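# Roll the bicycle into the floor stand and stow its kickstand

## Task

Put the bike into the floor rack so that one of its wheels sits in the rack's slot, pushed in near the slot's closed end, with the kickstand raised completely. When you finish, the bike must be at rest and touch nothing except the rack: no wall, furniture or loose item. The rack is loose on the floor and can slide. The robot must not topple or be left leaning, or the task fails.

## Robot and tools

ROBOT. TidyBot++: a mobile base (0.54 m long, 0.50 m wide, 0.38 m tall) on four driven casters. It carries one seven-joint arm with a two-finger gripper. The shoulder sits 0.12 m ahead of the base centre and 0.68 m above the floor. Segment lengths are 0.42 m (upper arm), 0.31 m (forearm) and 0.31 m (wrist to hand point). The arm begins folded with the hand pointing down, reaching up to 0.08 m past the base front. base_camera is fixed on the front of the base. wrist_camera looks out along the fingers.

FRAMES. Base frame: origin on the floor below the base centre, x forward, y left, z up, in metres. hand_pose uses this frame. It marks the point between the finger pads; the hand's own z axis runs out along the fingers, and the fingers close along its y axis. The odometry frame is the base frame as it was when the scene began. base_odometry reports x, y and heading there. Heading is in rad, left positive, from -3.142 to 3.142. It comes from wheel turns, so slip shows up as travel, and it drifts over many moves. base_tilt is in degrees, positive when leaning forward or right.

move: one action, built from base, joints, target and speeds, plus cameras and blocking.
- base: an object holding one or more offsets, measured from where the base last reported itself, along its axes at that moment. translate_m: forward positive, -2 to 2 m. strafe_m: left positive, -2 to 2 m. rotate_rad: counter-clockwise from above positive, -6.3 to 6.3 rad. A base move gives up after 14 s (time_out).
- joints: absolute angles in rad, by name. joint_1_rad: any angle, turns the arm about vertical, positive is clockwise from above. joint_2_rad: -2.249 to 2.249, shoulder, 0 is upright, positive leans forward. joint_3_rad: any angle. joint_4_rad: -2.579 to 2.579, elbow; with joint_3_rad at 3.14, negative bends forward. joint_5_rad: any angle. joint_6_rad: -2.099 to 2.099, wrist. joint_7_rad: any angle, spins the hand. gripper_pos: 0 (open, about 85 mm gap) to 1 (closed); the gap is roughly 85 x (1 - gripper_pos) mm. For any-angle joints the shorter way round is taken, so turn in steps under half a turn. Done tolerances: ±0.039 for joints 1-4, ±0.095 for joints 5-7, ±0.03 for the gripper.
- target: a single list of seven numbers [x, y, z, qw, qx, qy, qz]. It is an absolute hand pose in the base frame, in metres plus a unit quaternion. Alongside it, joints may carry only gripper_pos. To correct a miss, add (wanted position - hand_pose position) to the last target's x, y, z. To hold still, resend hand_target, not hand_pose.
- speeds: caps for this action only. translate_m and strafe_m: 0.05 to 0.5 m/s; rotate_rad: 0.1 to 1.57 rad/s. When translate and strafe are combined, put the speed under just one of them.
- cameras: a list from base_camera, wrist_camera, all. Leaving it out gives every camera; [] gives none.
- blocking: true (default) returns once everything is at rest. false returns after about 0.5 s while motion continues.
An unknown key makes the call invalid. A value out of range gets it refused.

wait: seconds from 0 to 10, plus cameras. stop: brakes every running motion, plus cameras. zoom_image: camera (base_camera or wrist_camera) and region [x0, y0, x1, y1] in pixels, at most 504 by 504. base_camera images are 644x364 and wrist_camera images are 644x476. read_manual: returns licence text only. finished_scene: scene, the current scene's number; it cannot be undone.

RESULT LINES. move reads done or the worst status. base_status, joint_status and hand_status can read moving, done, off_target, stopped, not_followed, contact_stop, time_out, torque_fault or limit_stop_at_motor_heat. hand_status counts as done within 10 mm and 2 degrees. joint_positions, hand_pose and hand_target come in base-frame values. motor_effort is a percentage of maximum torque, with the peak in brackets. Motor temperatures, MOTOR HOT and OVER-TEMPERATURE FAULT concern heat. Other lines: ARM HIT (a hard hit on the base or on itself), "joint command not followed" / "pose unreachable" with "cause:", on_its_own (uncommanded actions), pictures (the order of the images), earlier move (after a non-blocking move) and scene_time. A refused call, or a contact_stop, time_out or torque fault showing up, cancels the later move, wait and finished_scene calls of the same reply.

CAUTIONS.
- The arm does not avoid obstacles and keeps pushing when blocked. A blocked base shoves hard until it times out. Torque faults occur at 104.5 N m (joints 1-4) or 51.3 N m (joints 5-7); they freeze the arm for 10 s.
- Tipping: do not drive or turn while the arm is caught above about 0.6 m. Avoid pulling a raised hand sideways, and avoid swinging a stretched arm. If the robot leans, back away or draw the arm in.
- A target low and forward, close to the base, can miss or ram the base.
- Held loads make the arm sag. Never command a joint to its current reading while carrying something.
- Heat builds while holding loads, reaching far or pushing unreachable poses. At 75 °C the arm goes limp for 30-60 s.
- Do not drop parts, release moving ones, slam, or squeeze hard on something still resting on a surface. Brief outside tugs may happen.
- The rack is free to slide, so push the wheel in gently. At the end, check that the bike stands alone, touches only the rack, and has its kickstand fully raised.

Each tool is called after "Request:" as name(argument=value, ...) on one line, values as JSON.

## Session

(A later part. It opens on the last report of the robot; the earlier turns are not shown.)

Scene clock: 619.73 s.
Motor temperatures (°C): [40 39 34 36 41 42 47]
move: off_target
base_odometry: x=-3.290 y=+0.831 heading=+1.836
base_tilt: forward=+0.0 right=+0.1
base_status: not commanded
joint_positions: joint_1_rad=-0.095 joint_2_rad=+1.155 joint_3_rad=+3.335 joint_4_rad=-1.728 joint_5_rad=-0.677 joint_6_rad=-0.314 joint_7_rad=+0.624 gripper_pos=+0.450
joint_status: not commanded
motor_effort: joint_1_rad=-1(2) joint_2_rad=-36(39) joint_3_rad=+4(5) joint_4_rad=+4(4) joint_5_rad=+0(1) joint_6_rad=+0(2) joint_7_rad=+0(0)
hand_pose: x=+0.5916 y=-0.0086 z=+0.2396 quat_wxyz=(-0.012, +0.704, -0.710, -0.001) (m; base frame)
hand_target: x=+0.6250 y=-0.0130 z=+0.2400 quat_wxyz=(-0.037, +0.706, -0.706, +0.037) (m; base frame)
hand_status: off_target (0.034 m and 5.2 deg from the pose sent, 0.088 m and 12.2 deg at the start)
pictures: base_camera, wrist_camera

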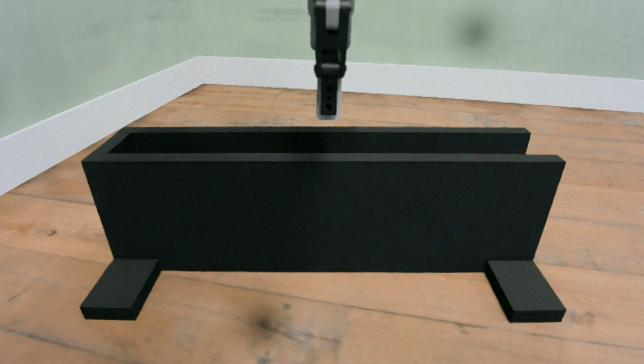

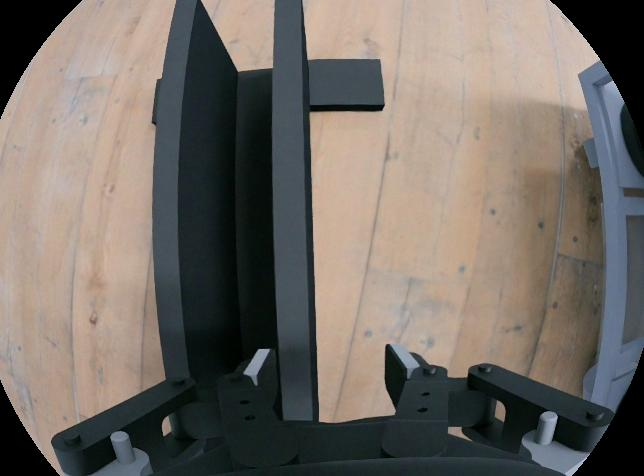

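Request:
move(target=[0.64, -0.011, 0.195, -0.037, 0.706, -0.706, 0.037])

Scene clock: 624.47 s.
Motor temperatures (°C): [40 39 34 36 41 42 47]
move: off_target
base_odometry: x=-3.290 y=+0.831 heading=+1.836
base_tilt: forward=+0.0 right=+0.0
base_status: not commanded
joint_positions: joint_1_rad=-0.095 joint_2_rad=+1.269 joint_3_rad=+3.328 joint_4_rad=-1.620 joint_5_rad=-0.683 joint_6_rad=-0.304 joint_7_rad=+0.625 gripper_pos=+0.450
joint_status: not commanded
motor_effort: joint_1_rad=-1(1) joint_2_rad=-38(40) joint_3_rad=+3(5) joint_4_rad=+3(4) joint_5_rad=+0(1) joint_6_rad=+0(2) joint_7_rad=+0(0)
hand_pose: x=+0.6071 y=-0.0076 z=+0.1941 quat_wxyz=(-0.011, +0.709, -0.705, +0.002) (m; base frame)
hand_target: x=+0.6400 y=-0.0110 z=+0.1950 quat_wxyz=(-0.037, +0.706, -0.706, +0.037) (m; base frame)
hand_status: off_target (0.033 m and 5.1 deg from the pose sent, 0.066 m and 5.2 deg at the start)
pictures: base_camera, wrist_camera

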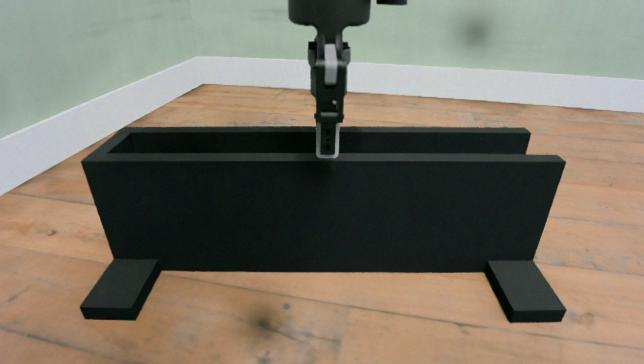

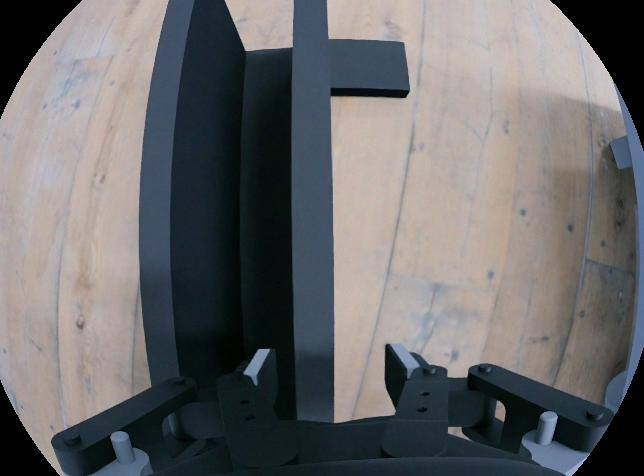

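Request:
move(target=[0.648, -0.009, 0.128, -0.037, 0.706, -0.706, 0.037])

Scene clock: 628.73 s.
Motor temperatures (°C): [40 39 34 36 41 42 47]
move: off_target
base_odometry: x=-3.290 y=+0.831 heading=+1.836
base_tilt: forward=+0.0 right=+0.0
base_status: not commanded
joint_positions: joint_1_rad=-0.083 joint_2_rad=+1.431 joint_3_rad=+3.305 joint_4_rad=-1.485 joint_5_rad=-0.687 joint_6_rad=-0.276 joint_7_rad=+0.625 gripper_pos=+0.450
joint_status: not commanded
motor_effort: joint_1_rad=-1(1) joint_2_rad=-39(42) joint_3_rad=+4(4) joint_4_rad=+3(4) joint_5_rad=+0(1) joint_6_rad=+0(1) joint_7_rad=+0(0)
hand_pose: x=+0.6117 y=-0.0051 z=+0.1249 quat_wxyz=(-0.008, +0.714, -0.700, +0.000) (m; base frame)
hand_target: x=+0.6480 y=-0.0090 z=+0.1280 quat_wxyz=(-0.037, +0.706, -0.706, +0.037) (m; base frame)
hand_status: off_target (0.037 m and 5.5 deg from the pose sent, 0.078 m and 5.1 deg at the start)
pictures: base_camera, wrist_camera

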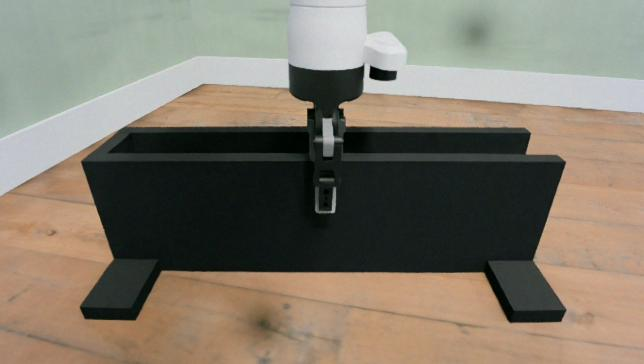

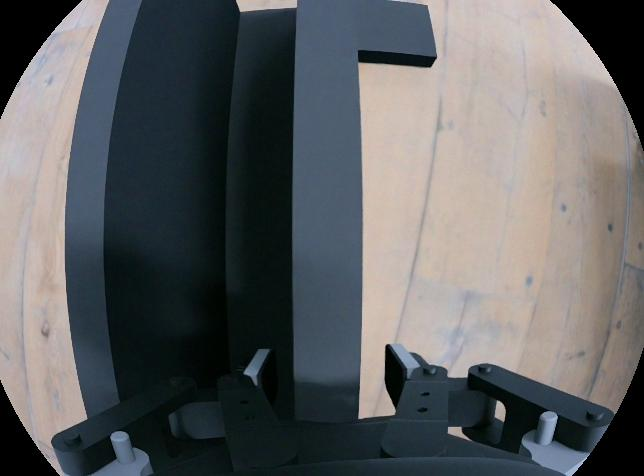

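Request:
move(joints={"gripper_pos": 1.0})

Scene clock: 632.57 s.
Motor temperatures (°C): [40 39 34 36 41 42 47]
move: off_target
base_odometry: x=-3.290 y=+0.831 heading=+1.836
base_tilt: forward=-0.1 right=+0.0
base_status: not commanded
joint_positions: joint_1_rad=-0.082 joint_2_rad=+1.430 joint_3_rad=+3.304 joint_4_rad=-1.484 joint_5_rad=-0.691 joint_6_rad=-0.274 joint_7_rad=+0.625 gripper_pos=+0.809
joint_status: gripper_pos off_target (ended at +0.809, target +1.000)
motor_effort: joint_1_rad=-1(1) joint_2_rad=-37(40) joint_3_rad=+4(4) joint_4_rad=+4(5) joint_5_rad=+0(1) joint_6_rad=+2(3) joint_7_rad=+0(1)
hand_pose: x=+0.6139 y=-0.0054 z=+0.1255 quat_wxyz=(-0.010, +0.712, -0.702, +0.001) (m; base frame)
hand_target: x=+0.6480 y=-0.0090 z=+0.1280 quat_wxyz=(-0.037, +0.706, -0.706, +0.037) (m; base frame)
hand_status: not commanded
pictures: base_camera, wrist_camera

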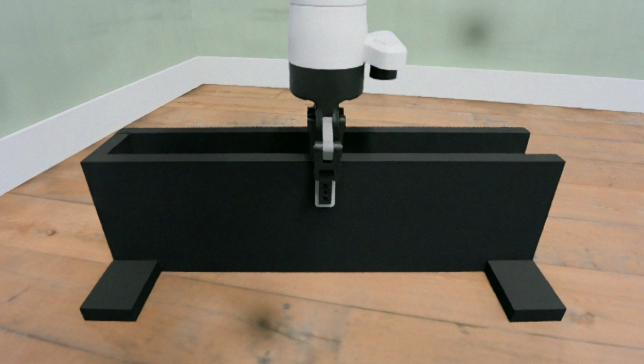

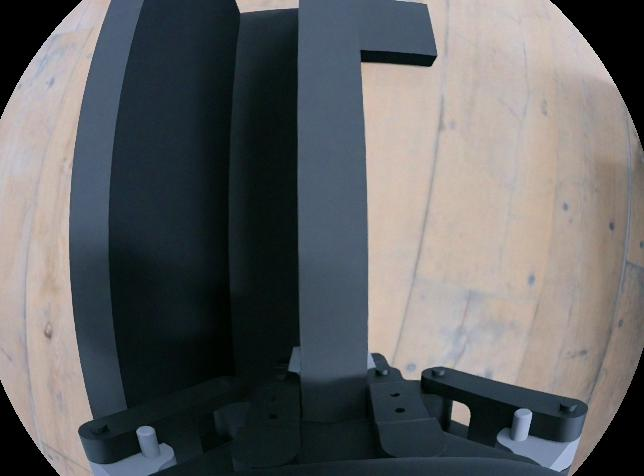

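Request:
move(target=[0.648, -0.009, 0.20, -0.037, 0.706, -0.706, 0.037])

Scene clock: 635.73 s.
Motor temperatures (°C): [40 39 34 36 41 42 47]
move: off_target
base_odometry: x=-3.290 y=+0.831 heading=+1.836
base_tilt: forward=-0.1 right=+0.1
base_status: not commanded
joint_positions: joint_1_rad=-0.089 joint_2_rad=+1.353 joint_3_rad=+3.314 joint_4_rad=-1.570 joint_5_rad=-0.691 joint_6_rad=-0.274 joint_7_rad=+0.625 gripper_pos=+0.809
joint_status: not commanded
motor_effort: joint_1_rad=-1(2) joint_2_rad=-48(50) joint_3_rad=+4(5) joint_4_rad=+5(6) joint_5_rad=+0(1) joint_6_rad=+0(3) joint_7_rad=+0(1)
hand_pose: x=+0.6033 y=-0.0086 z=+0.1571 quat_wxyz=(-0.005, +0.709, -0.706, +0.001) (m; base frame)
hand_target: x=+0.6480 y=-0.0090 z=+0.2000 quat_wxyz=(-0.037, +0.706, -0.706, +0.037) (m; base frame)
hand_status: off_target (0.062 m and 5.5 deg from the pose sent, 0.082 m and 5.2 deg at the start)
pictures: base_camera, wrist_camera

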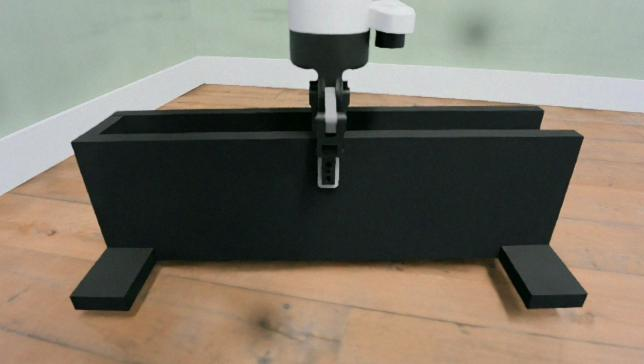

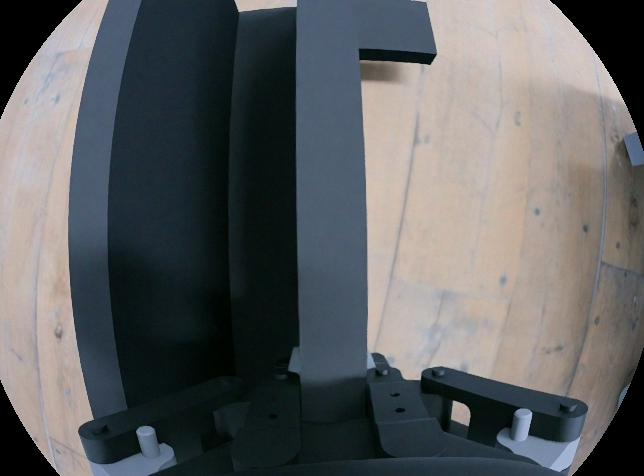

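Request:
move(base={"translate_m": 0.015, "strafe_m": -0.286, "rotate_rad": -1.29}, speeds={"strafe_m": 0.15, "rotate_rad": 0.5})

Scene clock: 649.97 s.
Motor temperatures (°C): [40 40 34 36 41 42 47]
move: done
base_odometry: x=-3.018 y=+0.920 heading=+0.546
base_tilt: forward=+0.1 right=+0.0
base_status: done
joint_positions: joint_1_rad=-0.099 joint_2_rad=+1.349 joint_3_rad=+3.333 joint_4_rad=-1.570 joint_5_rad=-0.691 joint_6_rad=-0.274 joint_7_rad=+0.625 gripper_pos=+0.809
joint_status: not commanded
motor_effort: joint_1_rad=-1(10) joint_2_rad=-49(49) joint_3_rad=+4(10) joint_4_rad=+4(6) joint_5_rad=+0(1) joint_6_rad=+0(3) joint_7_rad=+0(1)
hand_pose: x=+0.6062 y=-0.0151 z=+0.1597 quat_wxyz=(-0.001, +0.711, -0.703, +0.009) (m; base frame)
hand_target: x=+0.6480 y=-0.0090 z=+0.2000 quat_wxyz=(-0.037, +0.706, -0.706, +0.037) (m; base frame)
hand_status: not commanded
pictures: base_camera, wrist_camera

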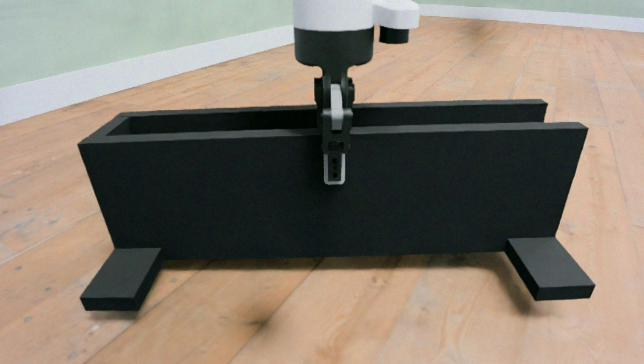

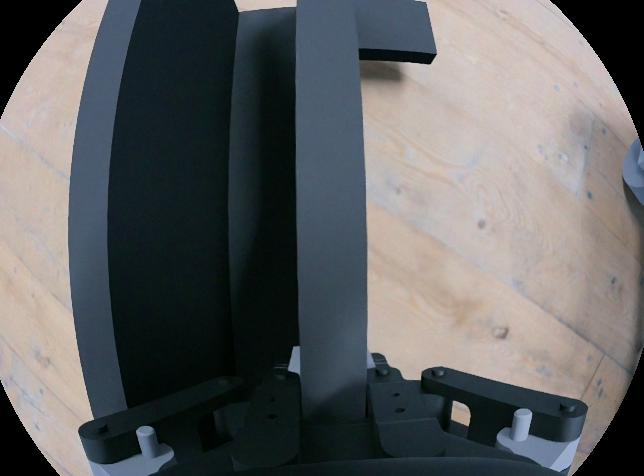

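Request:
move(target=[0.648, -0.005, 0.158, -0.037, 0.706, -0.706, 0.037], cameras=[])

Request:
move(target=[0.648, -0.005, 0.128, -0.037, 0.706, -0.706, 0.037], cameras=["base_camera"])

Scene clock: 655.97 s.
Motor temperatures (°C): [40 40 34 36 41 42 46]
move: off_target
base_odometry: x=-3.018 y=+0.920 heading=+0.546
base_tilt: forward=+0.0 right=+0.0
base_status: not commanded
joint_positions: joint_1_rad=-0.097 joint_2_rad=+1.408 joint_3_rad=+3.315 joint_4_rad=-1.540 joint_5_rad=-0.693 joint_6_rad=-0.274 joint_7_rad=+0.625 gripper_pos=+0.809
joint_status: not commanded
motor_effort: joint_1_rad=-1(2) joint_2_rad=-46(49) joint_3_rad=+4(5) joint_4_rad=+3(5) joint_5_rad=+0(1) joint_6_rad=+0(2) joint_7_rad=+0(1)
hand_pose: x=+0.5921 y=-0.0066 z=+0.1326 quat_wxyz=(+0.005, +0.713, -0.702, -0.007) (m; base frame)
hand_target: x=+0.6480 y=-0.0050 z=+0.1580 quat_wxyz=(-0.037, +0.706, -0.706, +0.037) (m; base frame)
hand_status: off_target (0.061 m and 7.0 deg from the pose sent, 0.043 m and 5.3 deg at the start)
pictures: none
No camera images: "cameras" was empty.

Scene clock: 656.77 s.
Motor temperatures (°C): [40 40 34 36 41 42 46]
move: off_target
base_odometry: x=-3.018 y=+0.920 heading=+0.546
base_tilt: forward=-0.1 right=+0.0
base_status: not commanded
joint_positions: joint_1_rad=-0.091 joint_2_rad=+1.429 joint_3_rad=+3.305 joint_4_rad=-1.490 joint_5_rad=-0.695 joint_6_rad=-0.267 joint_7_rad=+0.625 gripper_pos=+0.809
joint_status: not commanded
motor_effort: joint_1_rad=-1(1) joint_2_rad=-41(46) joint_3_rad=+4(4) joint_4_rad=+4(5) joint_5_rad=+0(1) joint_6_rad=+3(3) joint_7_rad=+0(1)
hand_pose: x=+0.6129 y=-0.0026 z=+0.1256 quat_wxyz=(-0.009, +0.713, -0.701, +0.003) (m; base frame)
hand_target: x=+0.6480 y=-0.0050 z=+0.1280 quat_wxyz=(-0.037, +0.706, -0.706, +0.037) (m; base frame)
hand_status: off_target (0.035 m and 5.1 deg from the pose sent, 0.056 m and 7.0 deg at the start)
pictures: base_camera

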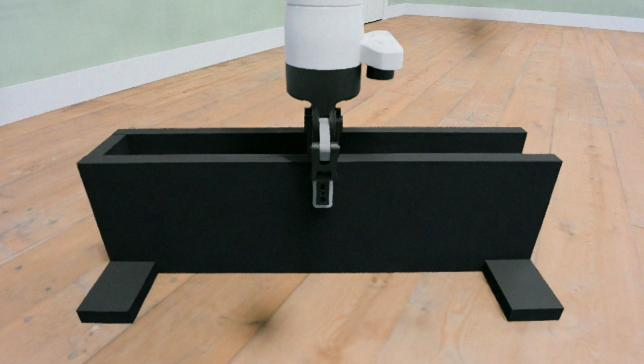

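Request:
move(joints={"gripper_pos": 0.45}, cameras=[])

Request:
move(target=[0.60, -0.005, 0.32, -0.037, 0.706, -0.706, 0.037], cameras=["base_camera"])

Request:
move(base={"translate_m": -0.35, "strafe_m": -0.7}, joints={"joint_1_rad":0.0,"joint_2_rad":-0.339,"joint_3_rad":3.14,"joint_4_rad":-2.51,"joint_5_rad":0.0,"joint_6_rad":0.1,"joint_7_rad":1.57})

Scene clock: 665.70 s.
Motor temperatures (°C): [40 40 34 36 41 42 46]
move: done
base_odometry: x=-3.018 y=+0.920 heading=+0.546
base_tilt: forward=+0.0 right=+0.0
base_status: not commanded
joint_positions: joint_1_rad=-0.091 joint_2_rad=+1.430 joint_3_rad=+3.305 joint_4_rad=-1.485 joint_5_rad=-0.695 joint_6_rad=-0.266 joint_7_rad=+0.625 gripper_pos=+0.450
joint_status: all done
motor_effort: joint_1_rad=-1(1) joint_2_rad=-39(42) joint_3_rad=+3(4) joint_4_rad=+2(4) joint_5_rad=+0(1) joint_6_rad=+0(3) joint_7_rad=+0(0)
hand_pose: x=+0.6153 y=-0.0026 z=+0.1254 quat_wxyz=(-0.011, +0.714, -0.700, +0.004) (m; base frame)
hand_target: x=+0.6480 y=-0.0050 z=+0.1280 quat_wxyz=(-0.037, +0.706, -0.706, +0.037) (m; base frame)
hand_status: not commanded
pictures: none
No camera images: "cameras" was empty.

Scene clock: 667.37 s.
Motor temperatures (°C): [40 40 34 36 41 42 46]
move: off_target
base_odometry: x=-3.018 y=+0.920 heading=+0.546
base_tilt: forward=+0.0 right=+0.1
base_status: not commanded
joint_positions: joint_1_rad=-0.138 joint_2_rad=+0.984 joint_3_rad=+3.367 joint_4_rad=-1.827 joint_5_rad=-0.695 joint_6_rad=-0.266 joint_7_rad=+0.625 gripper_pos=+0.450
joint_status: not commanded
motor_effort: joint_1_rad=-1(1) joint_2_rad=-35(42) joint_3_rad=+3(5) joint_4_rad=+5(6) joint_5_rad=+1(1) joint_6_rad=+1(2) joint_7_rad=+0(0)
hand_pose: x=+0.6155 y=-0.0096 z=+0.3129 quat_wxyz=(-0.042, +0.699, -0.712, +0.053) (m; base frame)
hand_target: x=+0.6000 y=-0.0050 z=+0.3200 quat_wxyz=(-0.037, +0.706, -0.706, +0.037) (m; base frame)
hand_status: off_target (0.018 m and 2.1 deg from the pose sent, 0.195 m and 4.9 deg at the start)
pictures: base_camera

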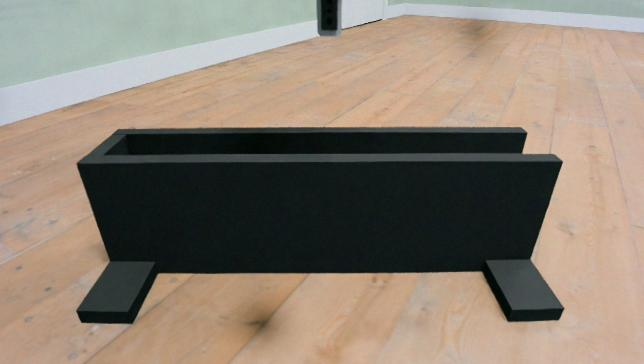

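Scene clock: 670.40 s.
Motor temperatures (°C): [40 40 34 36 41 42 46]
move: done
base_odometry: x=-2.953 y=+0.140 heading=+0.546
base_tilt: forward=+0.0 right=+0.1
base_status: done
joint_positions: joint_1_rad=-0.011 joint_2_rad=-0.324 joint_3_rad=+3.158 joint_4_rad=-2.482 joint_5_rad=-0.074 joint_6_rad=+0.015 joint_7_rad=+1.491 gripper_pos=+0.450
joint_status: all done
motor_effort: joint_1_rad=-1(2) joint_2_rad=-5(38) joint_3_rad=+1(6) joint_4_rad=+17(18) joint_5_rad=+1(1) joint_6_rad=+7(9) joint_7_rad=+0(1)
hand_pose: x=+0.5087 y=-0.0010 z=+0.7379 quat_wxyz=(-0.037, +0.875, -0.071, +0.477) (m; base frame)
hand_target: x=+0.5116 y=+0.0020 z=+0.7518 quat_wxyz=(+0.000, +0.860, +0.000, +0.510) (m; base frame)
hand_status: not commanded
pictures: base_camera, wrist_camera

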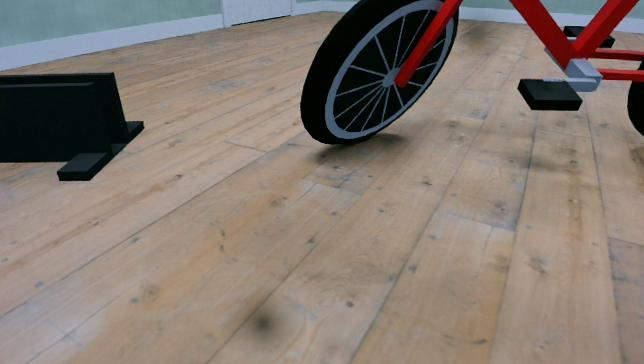

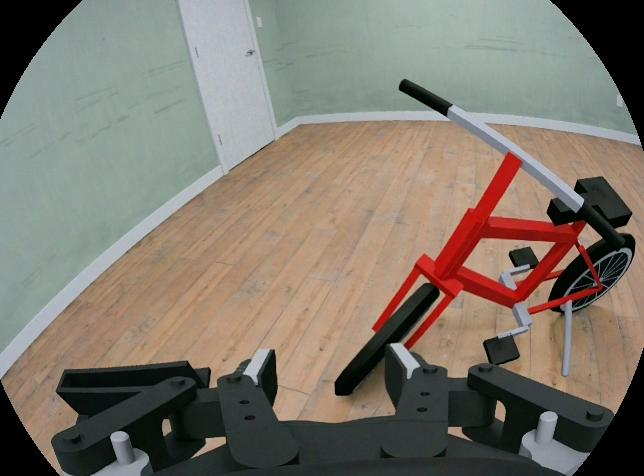

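Request:
move(base={"translate_m": 0.29, "strafe_m": -0.05}, speeds={"translate_m": 0.2}, joints={"joint_1_rad":0.5,"joint_2_rad":0.0,"joint_3_rad":3.14,"joint_4_rad":-1.57,"joint_5_rad":0.0,"joint_6_rad":-1.57,"joint_7_rad":2.07})

Scene clock: 700.13 s.
Motor temperatures (°C): [40 39 33 36 41 42 46]
move: done
base_odometry: x=-2.679 y=+0.248 heading=+0.546
base_tilt: forward=+0.0 right=+0.1
base_status: done
joint_positions: joint_1_rad=+0.488 joint_2_rad=-0.013 joint_3_rad=+3.156 joint_4_rad=-1.595 joint_5_rad=-0.071 joint_6_rad=-1.492 joint_7_rad=+1.991 gripper_pos=+0.450
joint_status: all done
motor_effort: joint_1_rad=-1(2) joint_2_rad=-15(18) joint_3_rad=+2(3) joint_4_rad=+16(19) joint_5_rad=-1(1) joint_6_rad=+1(9) joint_7_rad=+0(1)
hand_pose: x=+0.4197 y=-0.1385 z=+0.7892 quat_wxyz=(-0.017, +0.998, -0.043, +0.046) (m; base frame)
hand_target: x=+0.3962 y=-0.1493 z=+0.7915 quat_wxyz=(+0.000, +1.000, +0.000, +0.001) (m; base frame)
hand_status: not commanded
pictures: base_camera, wrist_camera

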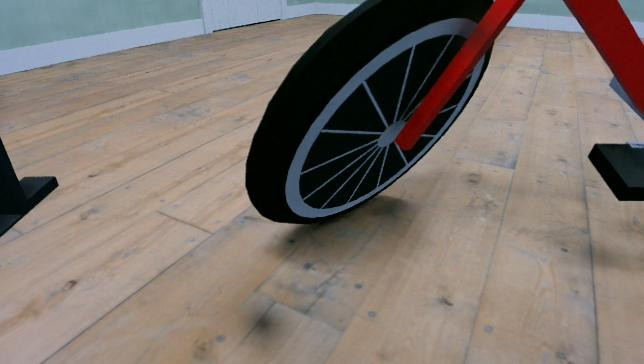

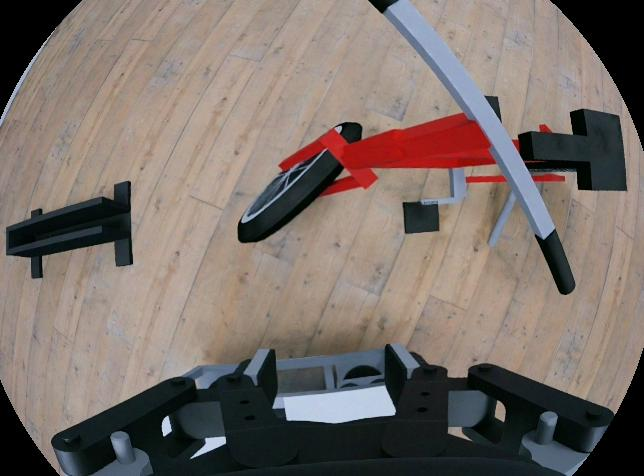

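Request:
move(target=[0.555, -0.354, 0.73, 0.0288, 0.9528, 0.2866, 0.0958], joints={"gripper_pos": 0.2})

Scene clock: 722.70 s.
Motor temperatures (°C): [40 38 33 36 41 42 46]
move: off_target
base_odometry: x=-2.679 y=+0.248 heading=+0.546
base_tilt: forward=-0.1 right=+0.0
base_status: not commanded
joint_positions: joint_1_rad=+0.780 joint_2_rad=+0.497 joint_3_rad=+3.109 joint_4_rad=-1.149 joint_5_rad=-0.072 joint_6_rad=-1.445 joint_7_rad=+2.835 gripper_pos=+0.200
joint_status: all done
motor_effort: joint_1_rad=-1(2) joint_2_rad=-33(35) joint_3_rad=+1(3) joint_4_rad=+16(16) joint_5_rad=-1(1) joint_6_rad=+0(2) joint_7_rad=+0(0)
hand_pose: x=+0.5215 y=-0.3448 z=+0.7185 quat_wxyz=(-0.002, +0.967, +0.249, +0.050) (m; base frame)
hand_target: x=+0.5550 y=-0.3540 z=+0.7300 quat_wxyz=(+0.029, +0.953, +0.287, +0.096) (m; base frame)
hand_status: off_target (0.037 m and 7.8 deg from the pose sent, 0.261 m and 39.1 deg at the start)
pictures: base_camera, wrist_camera

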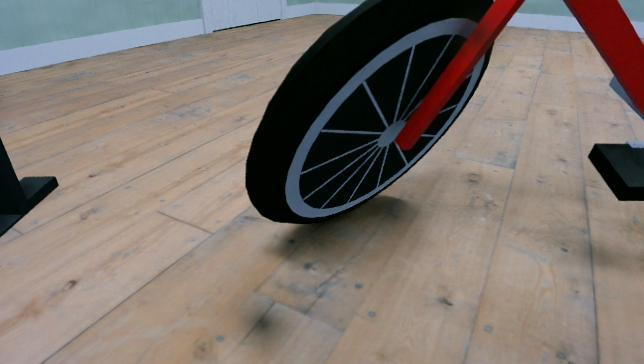

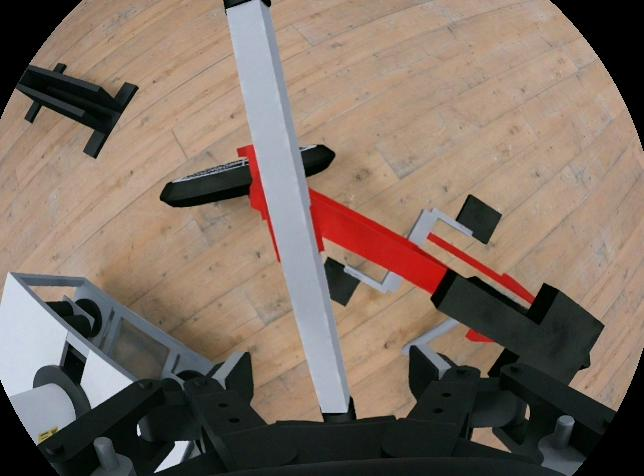

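Request:
move(target=[0.535, -0.362, 0.765, -0.079, 0.905, 0.351, 0.206])

Scene clock: 743.20 s.
Motor temperatures (°C): [40 38 33 36 41 42 46]
move: off_target
base_odometry: x=-2.679 y=+0.248 heading=+0.546
base_tilt: forward=-0.1 right=+0.0
base_status: not commanded
joint_positions: joint_1_rad=+1.056 joint_2_rad=+0.601 joint_3_rad=+2.944 joint_4_rad=-0.935 joint_5_rad=-0.250 joint_6_rad=-1.570 joint_7_rad=+3.089 gripper_pos=+0.200
joint_status: not commanded
motor_effort: joint_1_rad=+0(3) joint_2_rad=-36(36) joint_3_rad=-1(3) joint_4_rad=+16(16) joint_5_rad=-3(3) joint_6_rad=+1(2) joint_7_rad=+0(0)
hand_pose: x=+0.5259 y=-0.3916 z=+0.7531 quat_wxyz=(-0.043, +0.935, +0.304, +0.176) (m; base frame)
hand_target: x=+0.5350 y=-0.3620 z=+0.7650 quat_wxyz=(-0.079, +0.909, +0.353, +0.207) (m; base frame)
hand_status: off_target (0.033 m and 8.3 deg from the pose sent, 0.051 m and 24.2 deg at the start)
pictures: base_camera, wrist_camera

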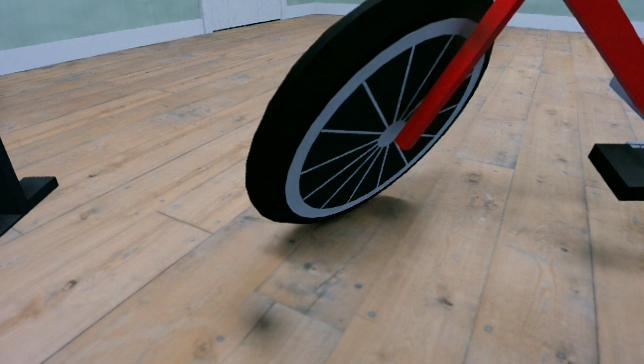

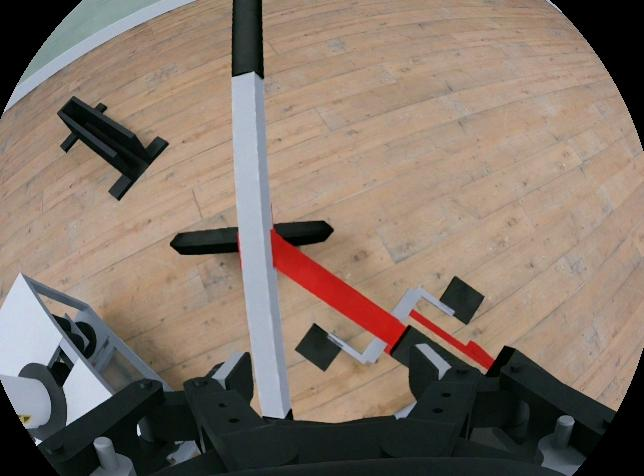

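Request:
move(target=[0.529, -0.322, 0.754, -0.079, 0.905, 0.351, 0.206])

Scene clock: 753.43 s.
Motor temperatures (°C): [40 38 33 36 41 42 46]
move: off_target
base_odometry: x=-2.679 y=+0.248 heading=+0.546
base_tilt: forward=+0.0 right=+0.0
base_status: not commanded
joint_positions: joint_1_rad=+1.025 joint_2_rad=+0.534 joint_3_rad=+2.961 joint_4_rad=-1.089 joint_5_rad=-0.295 joint_6_rad=-1.571 joint_7_rad=+3.121 gripper_pos=+0.200
joint_status: not commanded
motor_effort: joint_1_rad=-1(2) joint_2_rad=-33(36) joint_3_rad=-1(2) joint_4_rad=+15(16) joint_5_rad=-3(3) joint_6_rad=+0(1) joint_7_rad=+0(0)
hand_pose: x=+0.5148 y=-0.3337 z=+0.7428 quat_wxyz=(-0.089, +0.926, +0.325, +0.172) (m; base frame)
hand_target: x=+0.5290 y=-0.3220 z=+0.7540 quat_wxyz=(-0.079, +0.909, +0.353, +0.207) (m; base frame)
hand_status: off_target (0.022 m and 5.6 deg from the pose sent, 0.070 m and 8.3 deg at the start)
pictures: base_camera, wrist_camera

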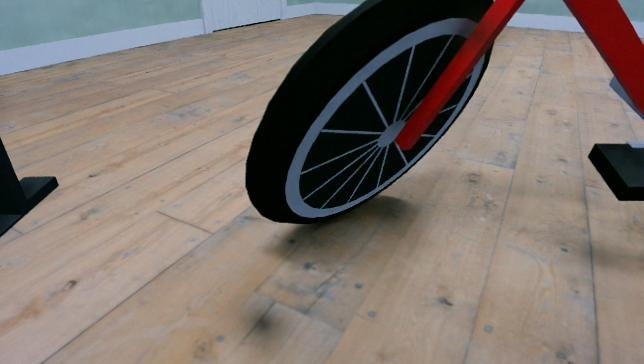

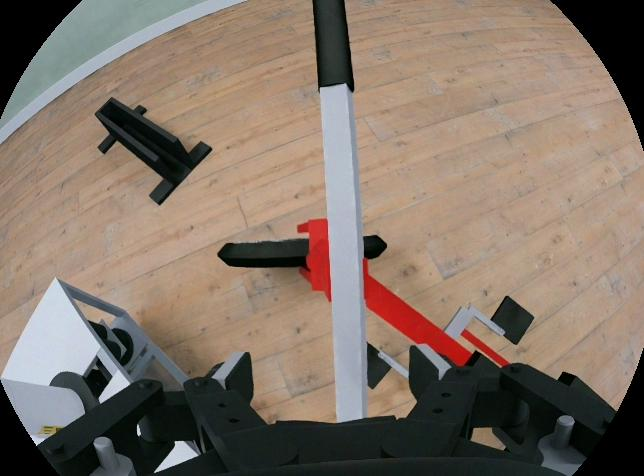

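Request:
move(target=[0.549, -0.324, 0.712, -0.079, 0.905, 0.351, 0.206])

Scene clock: 758.63 s.
Motor temperatures (°C): [40 39 33 36 41 42 46]
move: off_target
base_odometry: x=-2.679 y=+0.248 heading=+0.546
base_tilt: forward=-0.1 right=+0.0
base_status: not commanded
joint_positions: joint_1_rad=+1.020 joint_2_rad=+0.559 joint_3_rad=+2.944 joint_4_rad=-1.146 joint_5_rad=-0.296 joint_6_rad=-1.493 joint_7_rad=+3.121 gripper_pos=+0.200
joint_status: not commanded
motor_effort: joint_1_rad=+0(2) joint_2_rad=-34(36) joint_3_rad=-1(2) joint_4_rad=+14(16) joint_5_rad=-3(4) joint_6_rad=+0(2) joint_7_rad=+0(0)
hand_pose: x=+0.5266 y=-0.3302 z=+0.7141 quat_wxyz=(-0.094, +0.925, +0.323, +0.176) (m; base frame)
hand_target: x=+0.5490 y=-0.3240 z=+0.7120 quat_wxyz=(-0.079, +0.909, +0.353, +0.207) (m; base frame)
hand_status: off_target (0.023 m and 5.6 deg from the pose sent, 0.047 m and 5.6 deg at the start)
pictures: base_camera, wrist_camera

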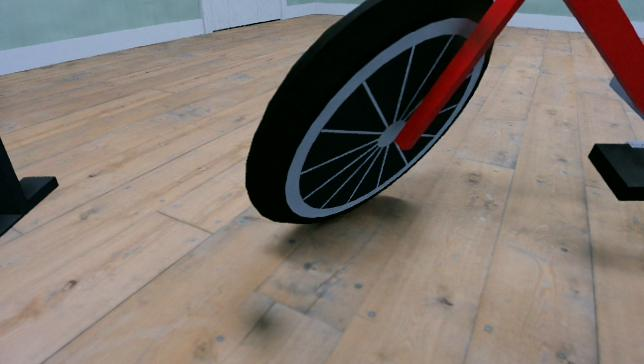

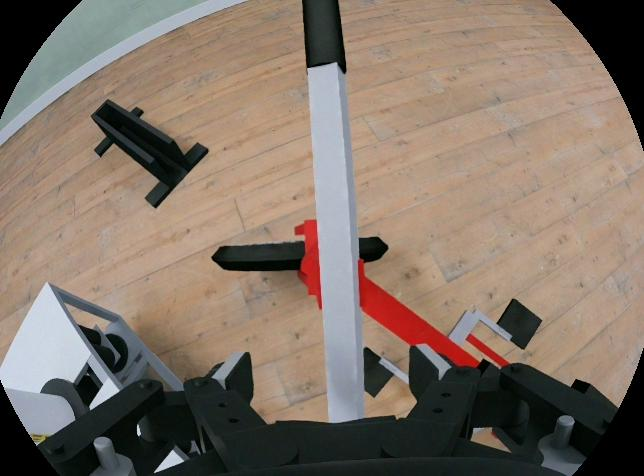

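Request:
move(target=[0.573, -0.319, 0.660, -0.079, 0.905, 0.351, 0.206])

Scene clock: 763.13 s.
Motor temperatures (°C): [40 39 33 36 41 42 46]
move: off_target
base_odometry: x=-2.679 y=+0.248 heading=+0.546
base_tilt: forward=+0.0 right=+0.0
base_status: not commanded
joint_positions: joint_1_rad=+1.006 joint_2_rad=+0.624 joint_3_rad=+2.893 joint_4_rad=-1.216 joint_5_rad=-0.296 joint_6_rad=-1.360 joint_7_rad=+3.121 gripper_pos=+0.200
joint_status: not commanded
motor_effort: joint_1_rad=-1(2) joint_2_rad=-35(38) joint_3_rad=-2(3) joint_4_rad=+14(15) joint_5_rad=-3(4) joint_6_rad=+0(2) joint_7_rad=+0(0)
hand_pose: x=+0.5565 y=-0.3180 z=+0.6646 quat_wxyz=(-0.104, +0.920, +0.326, +0.189) (m; base frame)
hand_target: x=+0.5730 y=-0.3190 z=+0.6600 quat_wxyz=(-0.079, +0.909, +0.353, +0.207) (m; base frame)
hand_status: off_target (0.017 m and 4.8 deg from the pose sent, 0.072 m and 5.6 deg at the start)
pictures: base_camera, wrist_camera

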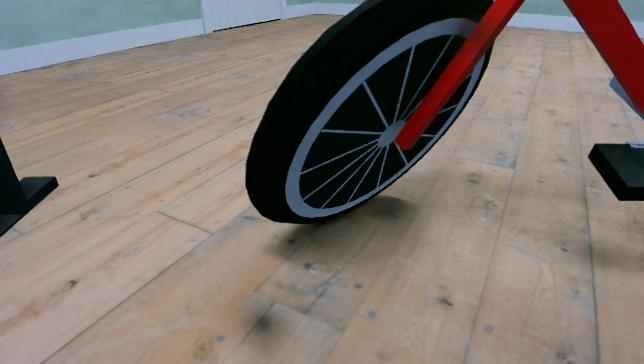

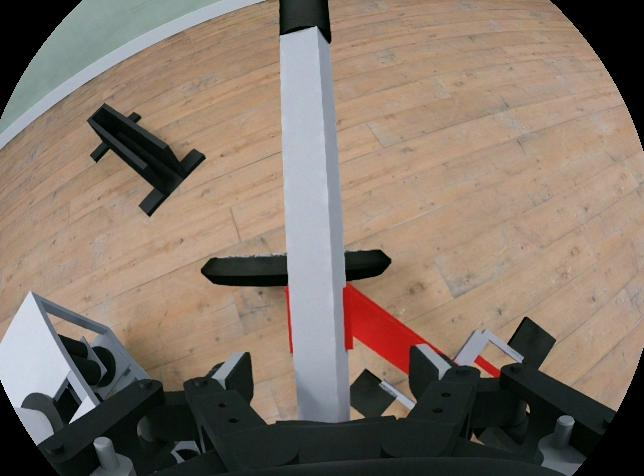

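Request:
move(target=[0.572, -0.314, 0.628, -0.079, 0.905, 0.351, 0.206], cameras=["wrist_camera"])

Scene clock: 768.53 s.
Motor temperatures (°C): [40 39 33 36 41 42 46]
move: off_target
base_odometry: x=-2.679 y=+0.248 heading=+0.546
base_tilt: forward=-0.1 right=+0.0
base_status: not commanded
joint_positions: joint_1_rad=+1.011 joint_2_rad=+0.636 joint_3_rad=+2.863 joint_4_rad=-1.295 joint_5_rad=-0.296 joint_6_rad=-1.267 joint_7_rad=+3.127 gripper_pos=+0.200
joint_status: not commanded
motor_effort: joint_1_rad=-1(2) joint_2_rad=-35(36) joint_3_rad=-3(3) joint_4_rad=+14(15) joint_5_rad=-3(4) joint_6_rad=+0(1) joint_7_rad=+0(0)
hand_pose: x=+0.5624 y=-0.3056 z=+0.6378 quat_wxyz=(-0.107, +0.919, +0.325, +0.194) (m; base frame)
hand_target: x=+0.5720 y=-0.3140 z=+0.6280 quat_wxyz=(-0.079, +0.909, +0.353, +0.207) (m; base frame)
hand_status: off_target (0.016 m and 4.9 deg from the pose sent, 0.040 m and 4.8 deg at the start)
pictures: wrist_camera

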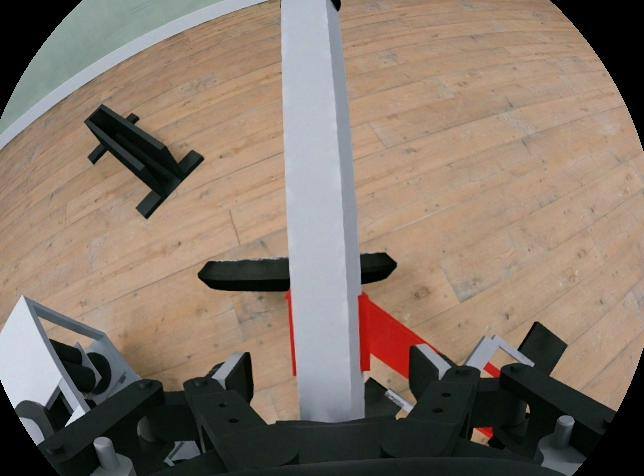

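Request:
move(target=[0.5575, -0.327, 0.595, -0.079, 0.905, 0.351, 0.206], cameras=["wrist_camera"])

Scene clock: 773.23 s.
Motor temperatures (°C): [40 39 33 36 41 42 46]
move: off_target
base_odometry: x=-2.679 y=+0.248 heading=+0.546
base_tilt: forward=+0.0 right=+0.0
base_status: not commanded
joint_positions: joint_1_rad=+1.072 joint_2_rad=+0.678 joint_3_rad=+2.821 joint_4_rad=-1.344 joint_5_rad=-0.296 joint_6_rad=-1.197 joint_7_rad=+3.168 gripper_pos=+0.200
joint_status: not commanded
motor_effort: joint_1_rad=+0(3) joint_2_rad=-35(37) joint_3_rad=-4(5) joint_4_rad=+13(14) joint_5_rad=-4(4) joint_6_rad=-1(2) joint_7_rad=+0(0)
hand_pose: x=+0.5546 y=-0.3154 z=+0.6079 quat_wxyz=(-0.112, +0.919, +0.317, +0.207) (m; base frame)
hand_target: x=+0.5575 y=-0.3270 z=+0.5950 quat_wxyz=(-0.079, +0.909, +0.353, +0.207) (m; base frame)
hand_status: off_target (0.018 m and 5.6 deg from the pose sent, 0.048 m and 4.9 deg at the start)
pictures: wrist_camera

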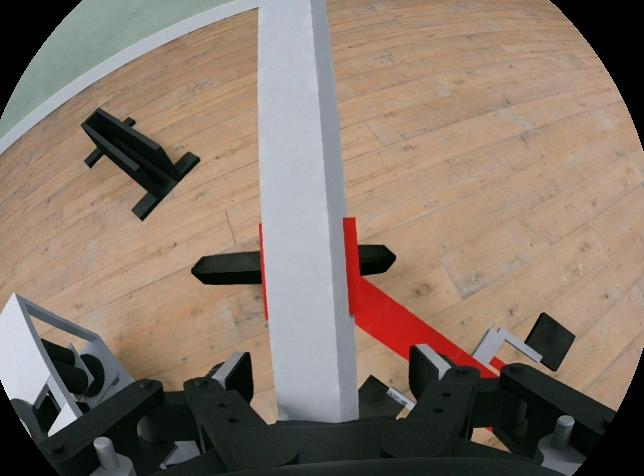

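Request:
move(target=[0.5565, -0.320, 0.589, -0.079, 0.905, 0.351, 0.206], cameras=[])

Request:
move(joints={"gripper_pos": 1.0})

Scene clock: 778.03 s.
Motor temperatures (°C): [40 39 33 36 41 42 46]
move: off_target
base_odometry: x=-2.679 y=+0.248 heading=+0.545
base_tilt: forward=+0.0 right=+0.0
base_status: not commanded
joint_positions: joint_1_rad=+1.076 joint_2_rad=+0.675 joint_3_rad=+2.816 joint_4_rad=-1.367 joint_5_rad=-0.296 joint_6_rad=-1.166 joint_7_rad=+3.168 gripper_pos=+0.200
joint_status: not commanded
motor_effort: joint_1_rad=-2(3) joint_2_rad=-32(35) joint_3_rad=-3(5) joint_4_rad=+11(14) joint_5_rad=-3(4) joint_6_rad=+0(2) joint_7_rad=+0(0)
hand_pose: x=+0.5551 y=-0.3147 z=+0.6031 quat_wxyz=(-0.107, +0.920, +0.314, +0.208) (m; base frame)
hand_target: x=+0.5565 y=-0.3200 z=+0.5890 quat_wxyz=(-0.079, +0.909, +0.353, +0.207) (m; base frame)
hand_status: off_target (0.015 m and 5.5 deg from the pose sent, 0.020 m and 5.6 deg at the start)
pictures: none
No camera images: "cameras" was empty.

Scene clock: 779.10 s.
Motor temperatures (°C): [40 39 33 36 41 42 46]
move: off_target
base_odometry: x=-2.679 y=+0.248 heading=+0.546
base_tilt: forward=+0.0 right=+0.0
base_status: not commanded
joint_positions: joint_1_rad=+1.080 joint_2_rad=+0.666 joint_3_rad=+2.807 joint_4_rad=-1.374 joint_5_rad=-0.295 joint_6_rad=-1.144 joint_7_rad=+3.178 gripper_pos=+0.739
joint_status: gripper_pos off_target (ended at +0.739, target +1.000)
motor_effort: joint_1_rad=+0(6) joint_2_rad=-32(34) joint_3_rad=-3(7) joint_4_rad=+12(16) joint_5_rad=-2(6) joint_6_rad=-3(10) joint_7_rad=-1(5)
hand_pose: x=+0.5585 y=-0.3171 z=+0.6062 quat_wxyz=(-0.095, +0.919, +0.319, +0.213) (m; base frame)
hand_target: x=+0.5565 y=-0.3200 z=+0.5890 quat_wxyz=(-0.079, +0.909, +0.353, +0.207) (m; base frame)
hand_status: not commanded
pictures: base_camera, wrist_camera

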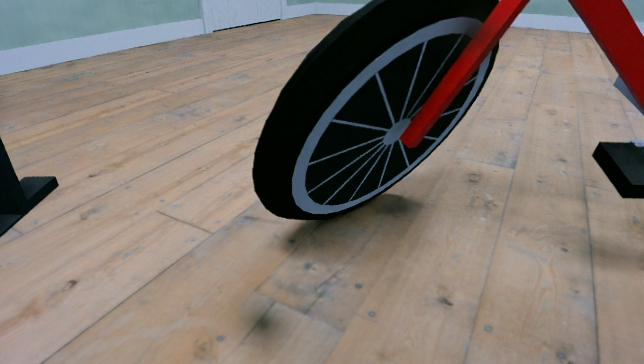

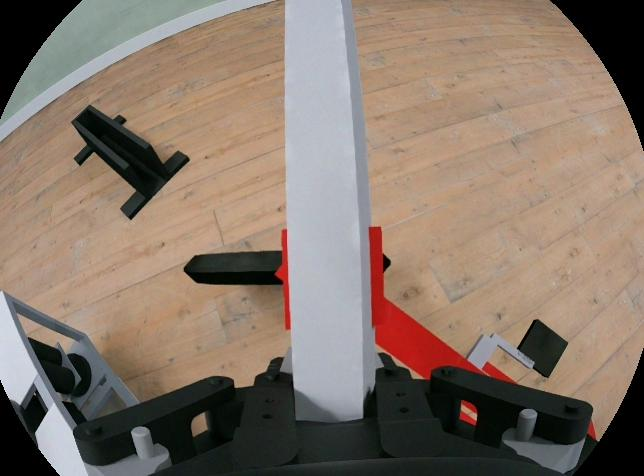

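Request:
move(target=[0.602, -0.306, 0.608, -0.02, 0.977, 0.186, 0.104])

Scene clock: 796.40 s.
Motor temperatures (°C): [40 39 33 36 41 42 46]
move: off_target
base_odometry: x=-2.679 y=+0.248 heading=+0.545
base_tilt: forward=+0.0 right=+0.1
base_status: not commanded
joint_positions: joint_1_rad=+0.786 joint_2_rad=+0.602 joint_3_rad=+3.049 joint_4_rad=-1.328 joint_5_rad=-0.150 joint_6_rad=-1.141 joint_7_rad=+2.730 gripper_pos=+0.774
joint_status: not commanded
on_its_own: gripper_pos moved +0.035 toward your old target +1.000
motor_effort: joint_1_rad=-9(11) joint_2_rad=-27(31) joint_3_rad=-6(9) joint_4_rad=+12(13) joint_5_rad=-8(9) joint_6_rad=+1(4) joint_7_rad=-1(2)
hand_pose: x=+0.5708 y=-0.3258 z=+0.6146 quat_wxyz=(-0.028, +0.976, +0.193, +0.098) (m; base frame)
hand_target: x=+0.6020 y=-0.3060 z=+0.6080 quat_wxyz=(-0.020, +0.977, +0.186, +0.104) (m; base frame)
hand_status: off_target (0.038 m and 1.4 deg from the pose sent, 0.045 m and 22.6 deg at the start)
pictures: base_camera, wrist_camera

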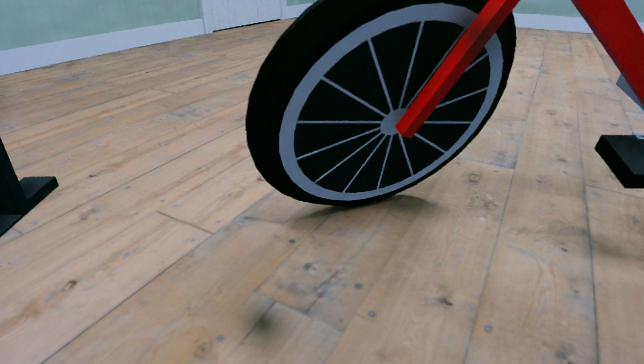

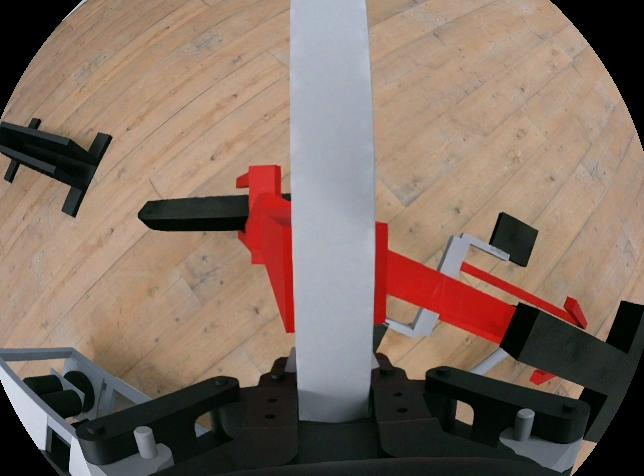

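Request:
move()

Scene clock: 817.43 s.
Motor temperatures (°C): [40 39 33 36 41 42 46]
base_odometry: x=-2.679 y=+0.248 heading=+0.545
base_tilt: forward=-0.1 right=+0.0
base_status: not commanded
joint_positions: joint_1_rad=+0.786 joint_2_rad=+0.602 joint_3_rad=+3.049 joint_4_rad=-1.328 joint_5_rad=-0.150 joint_6_rad=-1.141 joint_7_rad=+2.729 gripper_pos=+0.774
joint_status: not commanded
motor_effort: joint_1_rad=-8(11) joint_2_rad=-27(31) joint_3_rad=-6(9) joint_4_rad=+12(13) joint_5_rad=-8(9) joint_6_rad=+1(4) joint_7_rad=-1(2)
hand_pose: x=+0.5708 y=-0.3258 z=+0.6147 quat_wxyz=(-0.028, +0.976, +0.192, +0.098) (m; base frame)
hand_target: x=+0.6020 y=-0.3060 z=+0.6080 quat_wxyz=(-0.020, +0.977, +0.186, +0.104) (m; base frame)
hand_status: off_target (0.038 m and 1.4 deg from the pose sent, 0.045 m and 22.6 deg at the start)
pictures: base_camera, wrist_camera

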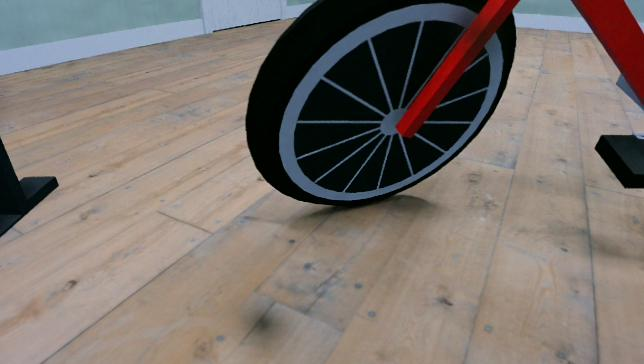

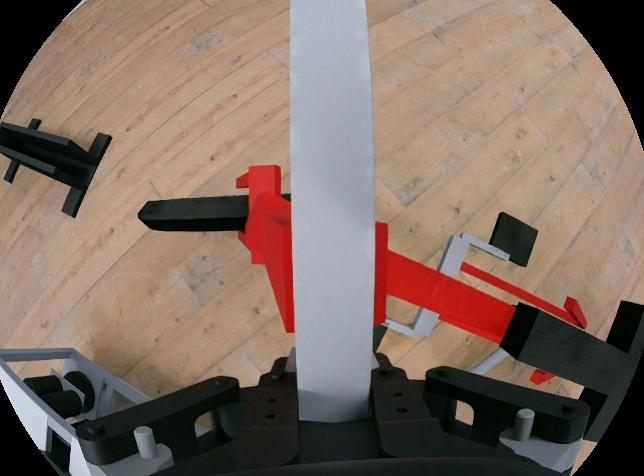

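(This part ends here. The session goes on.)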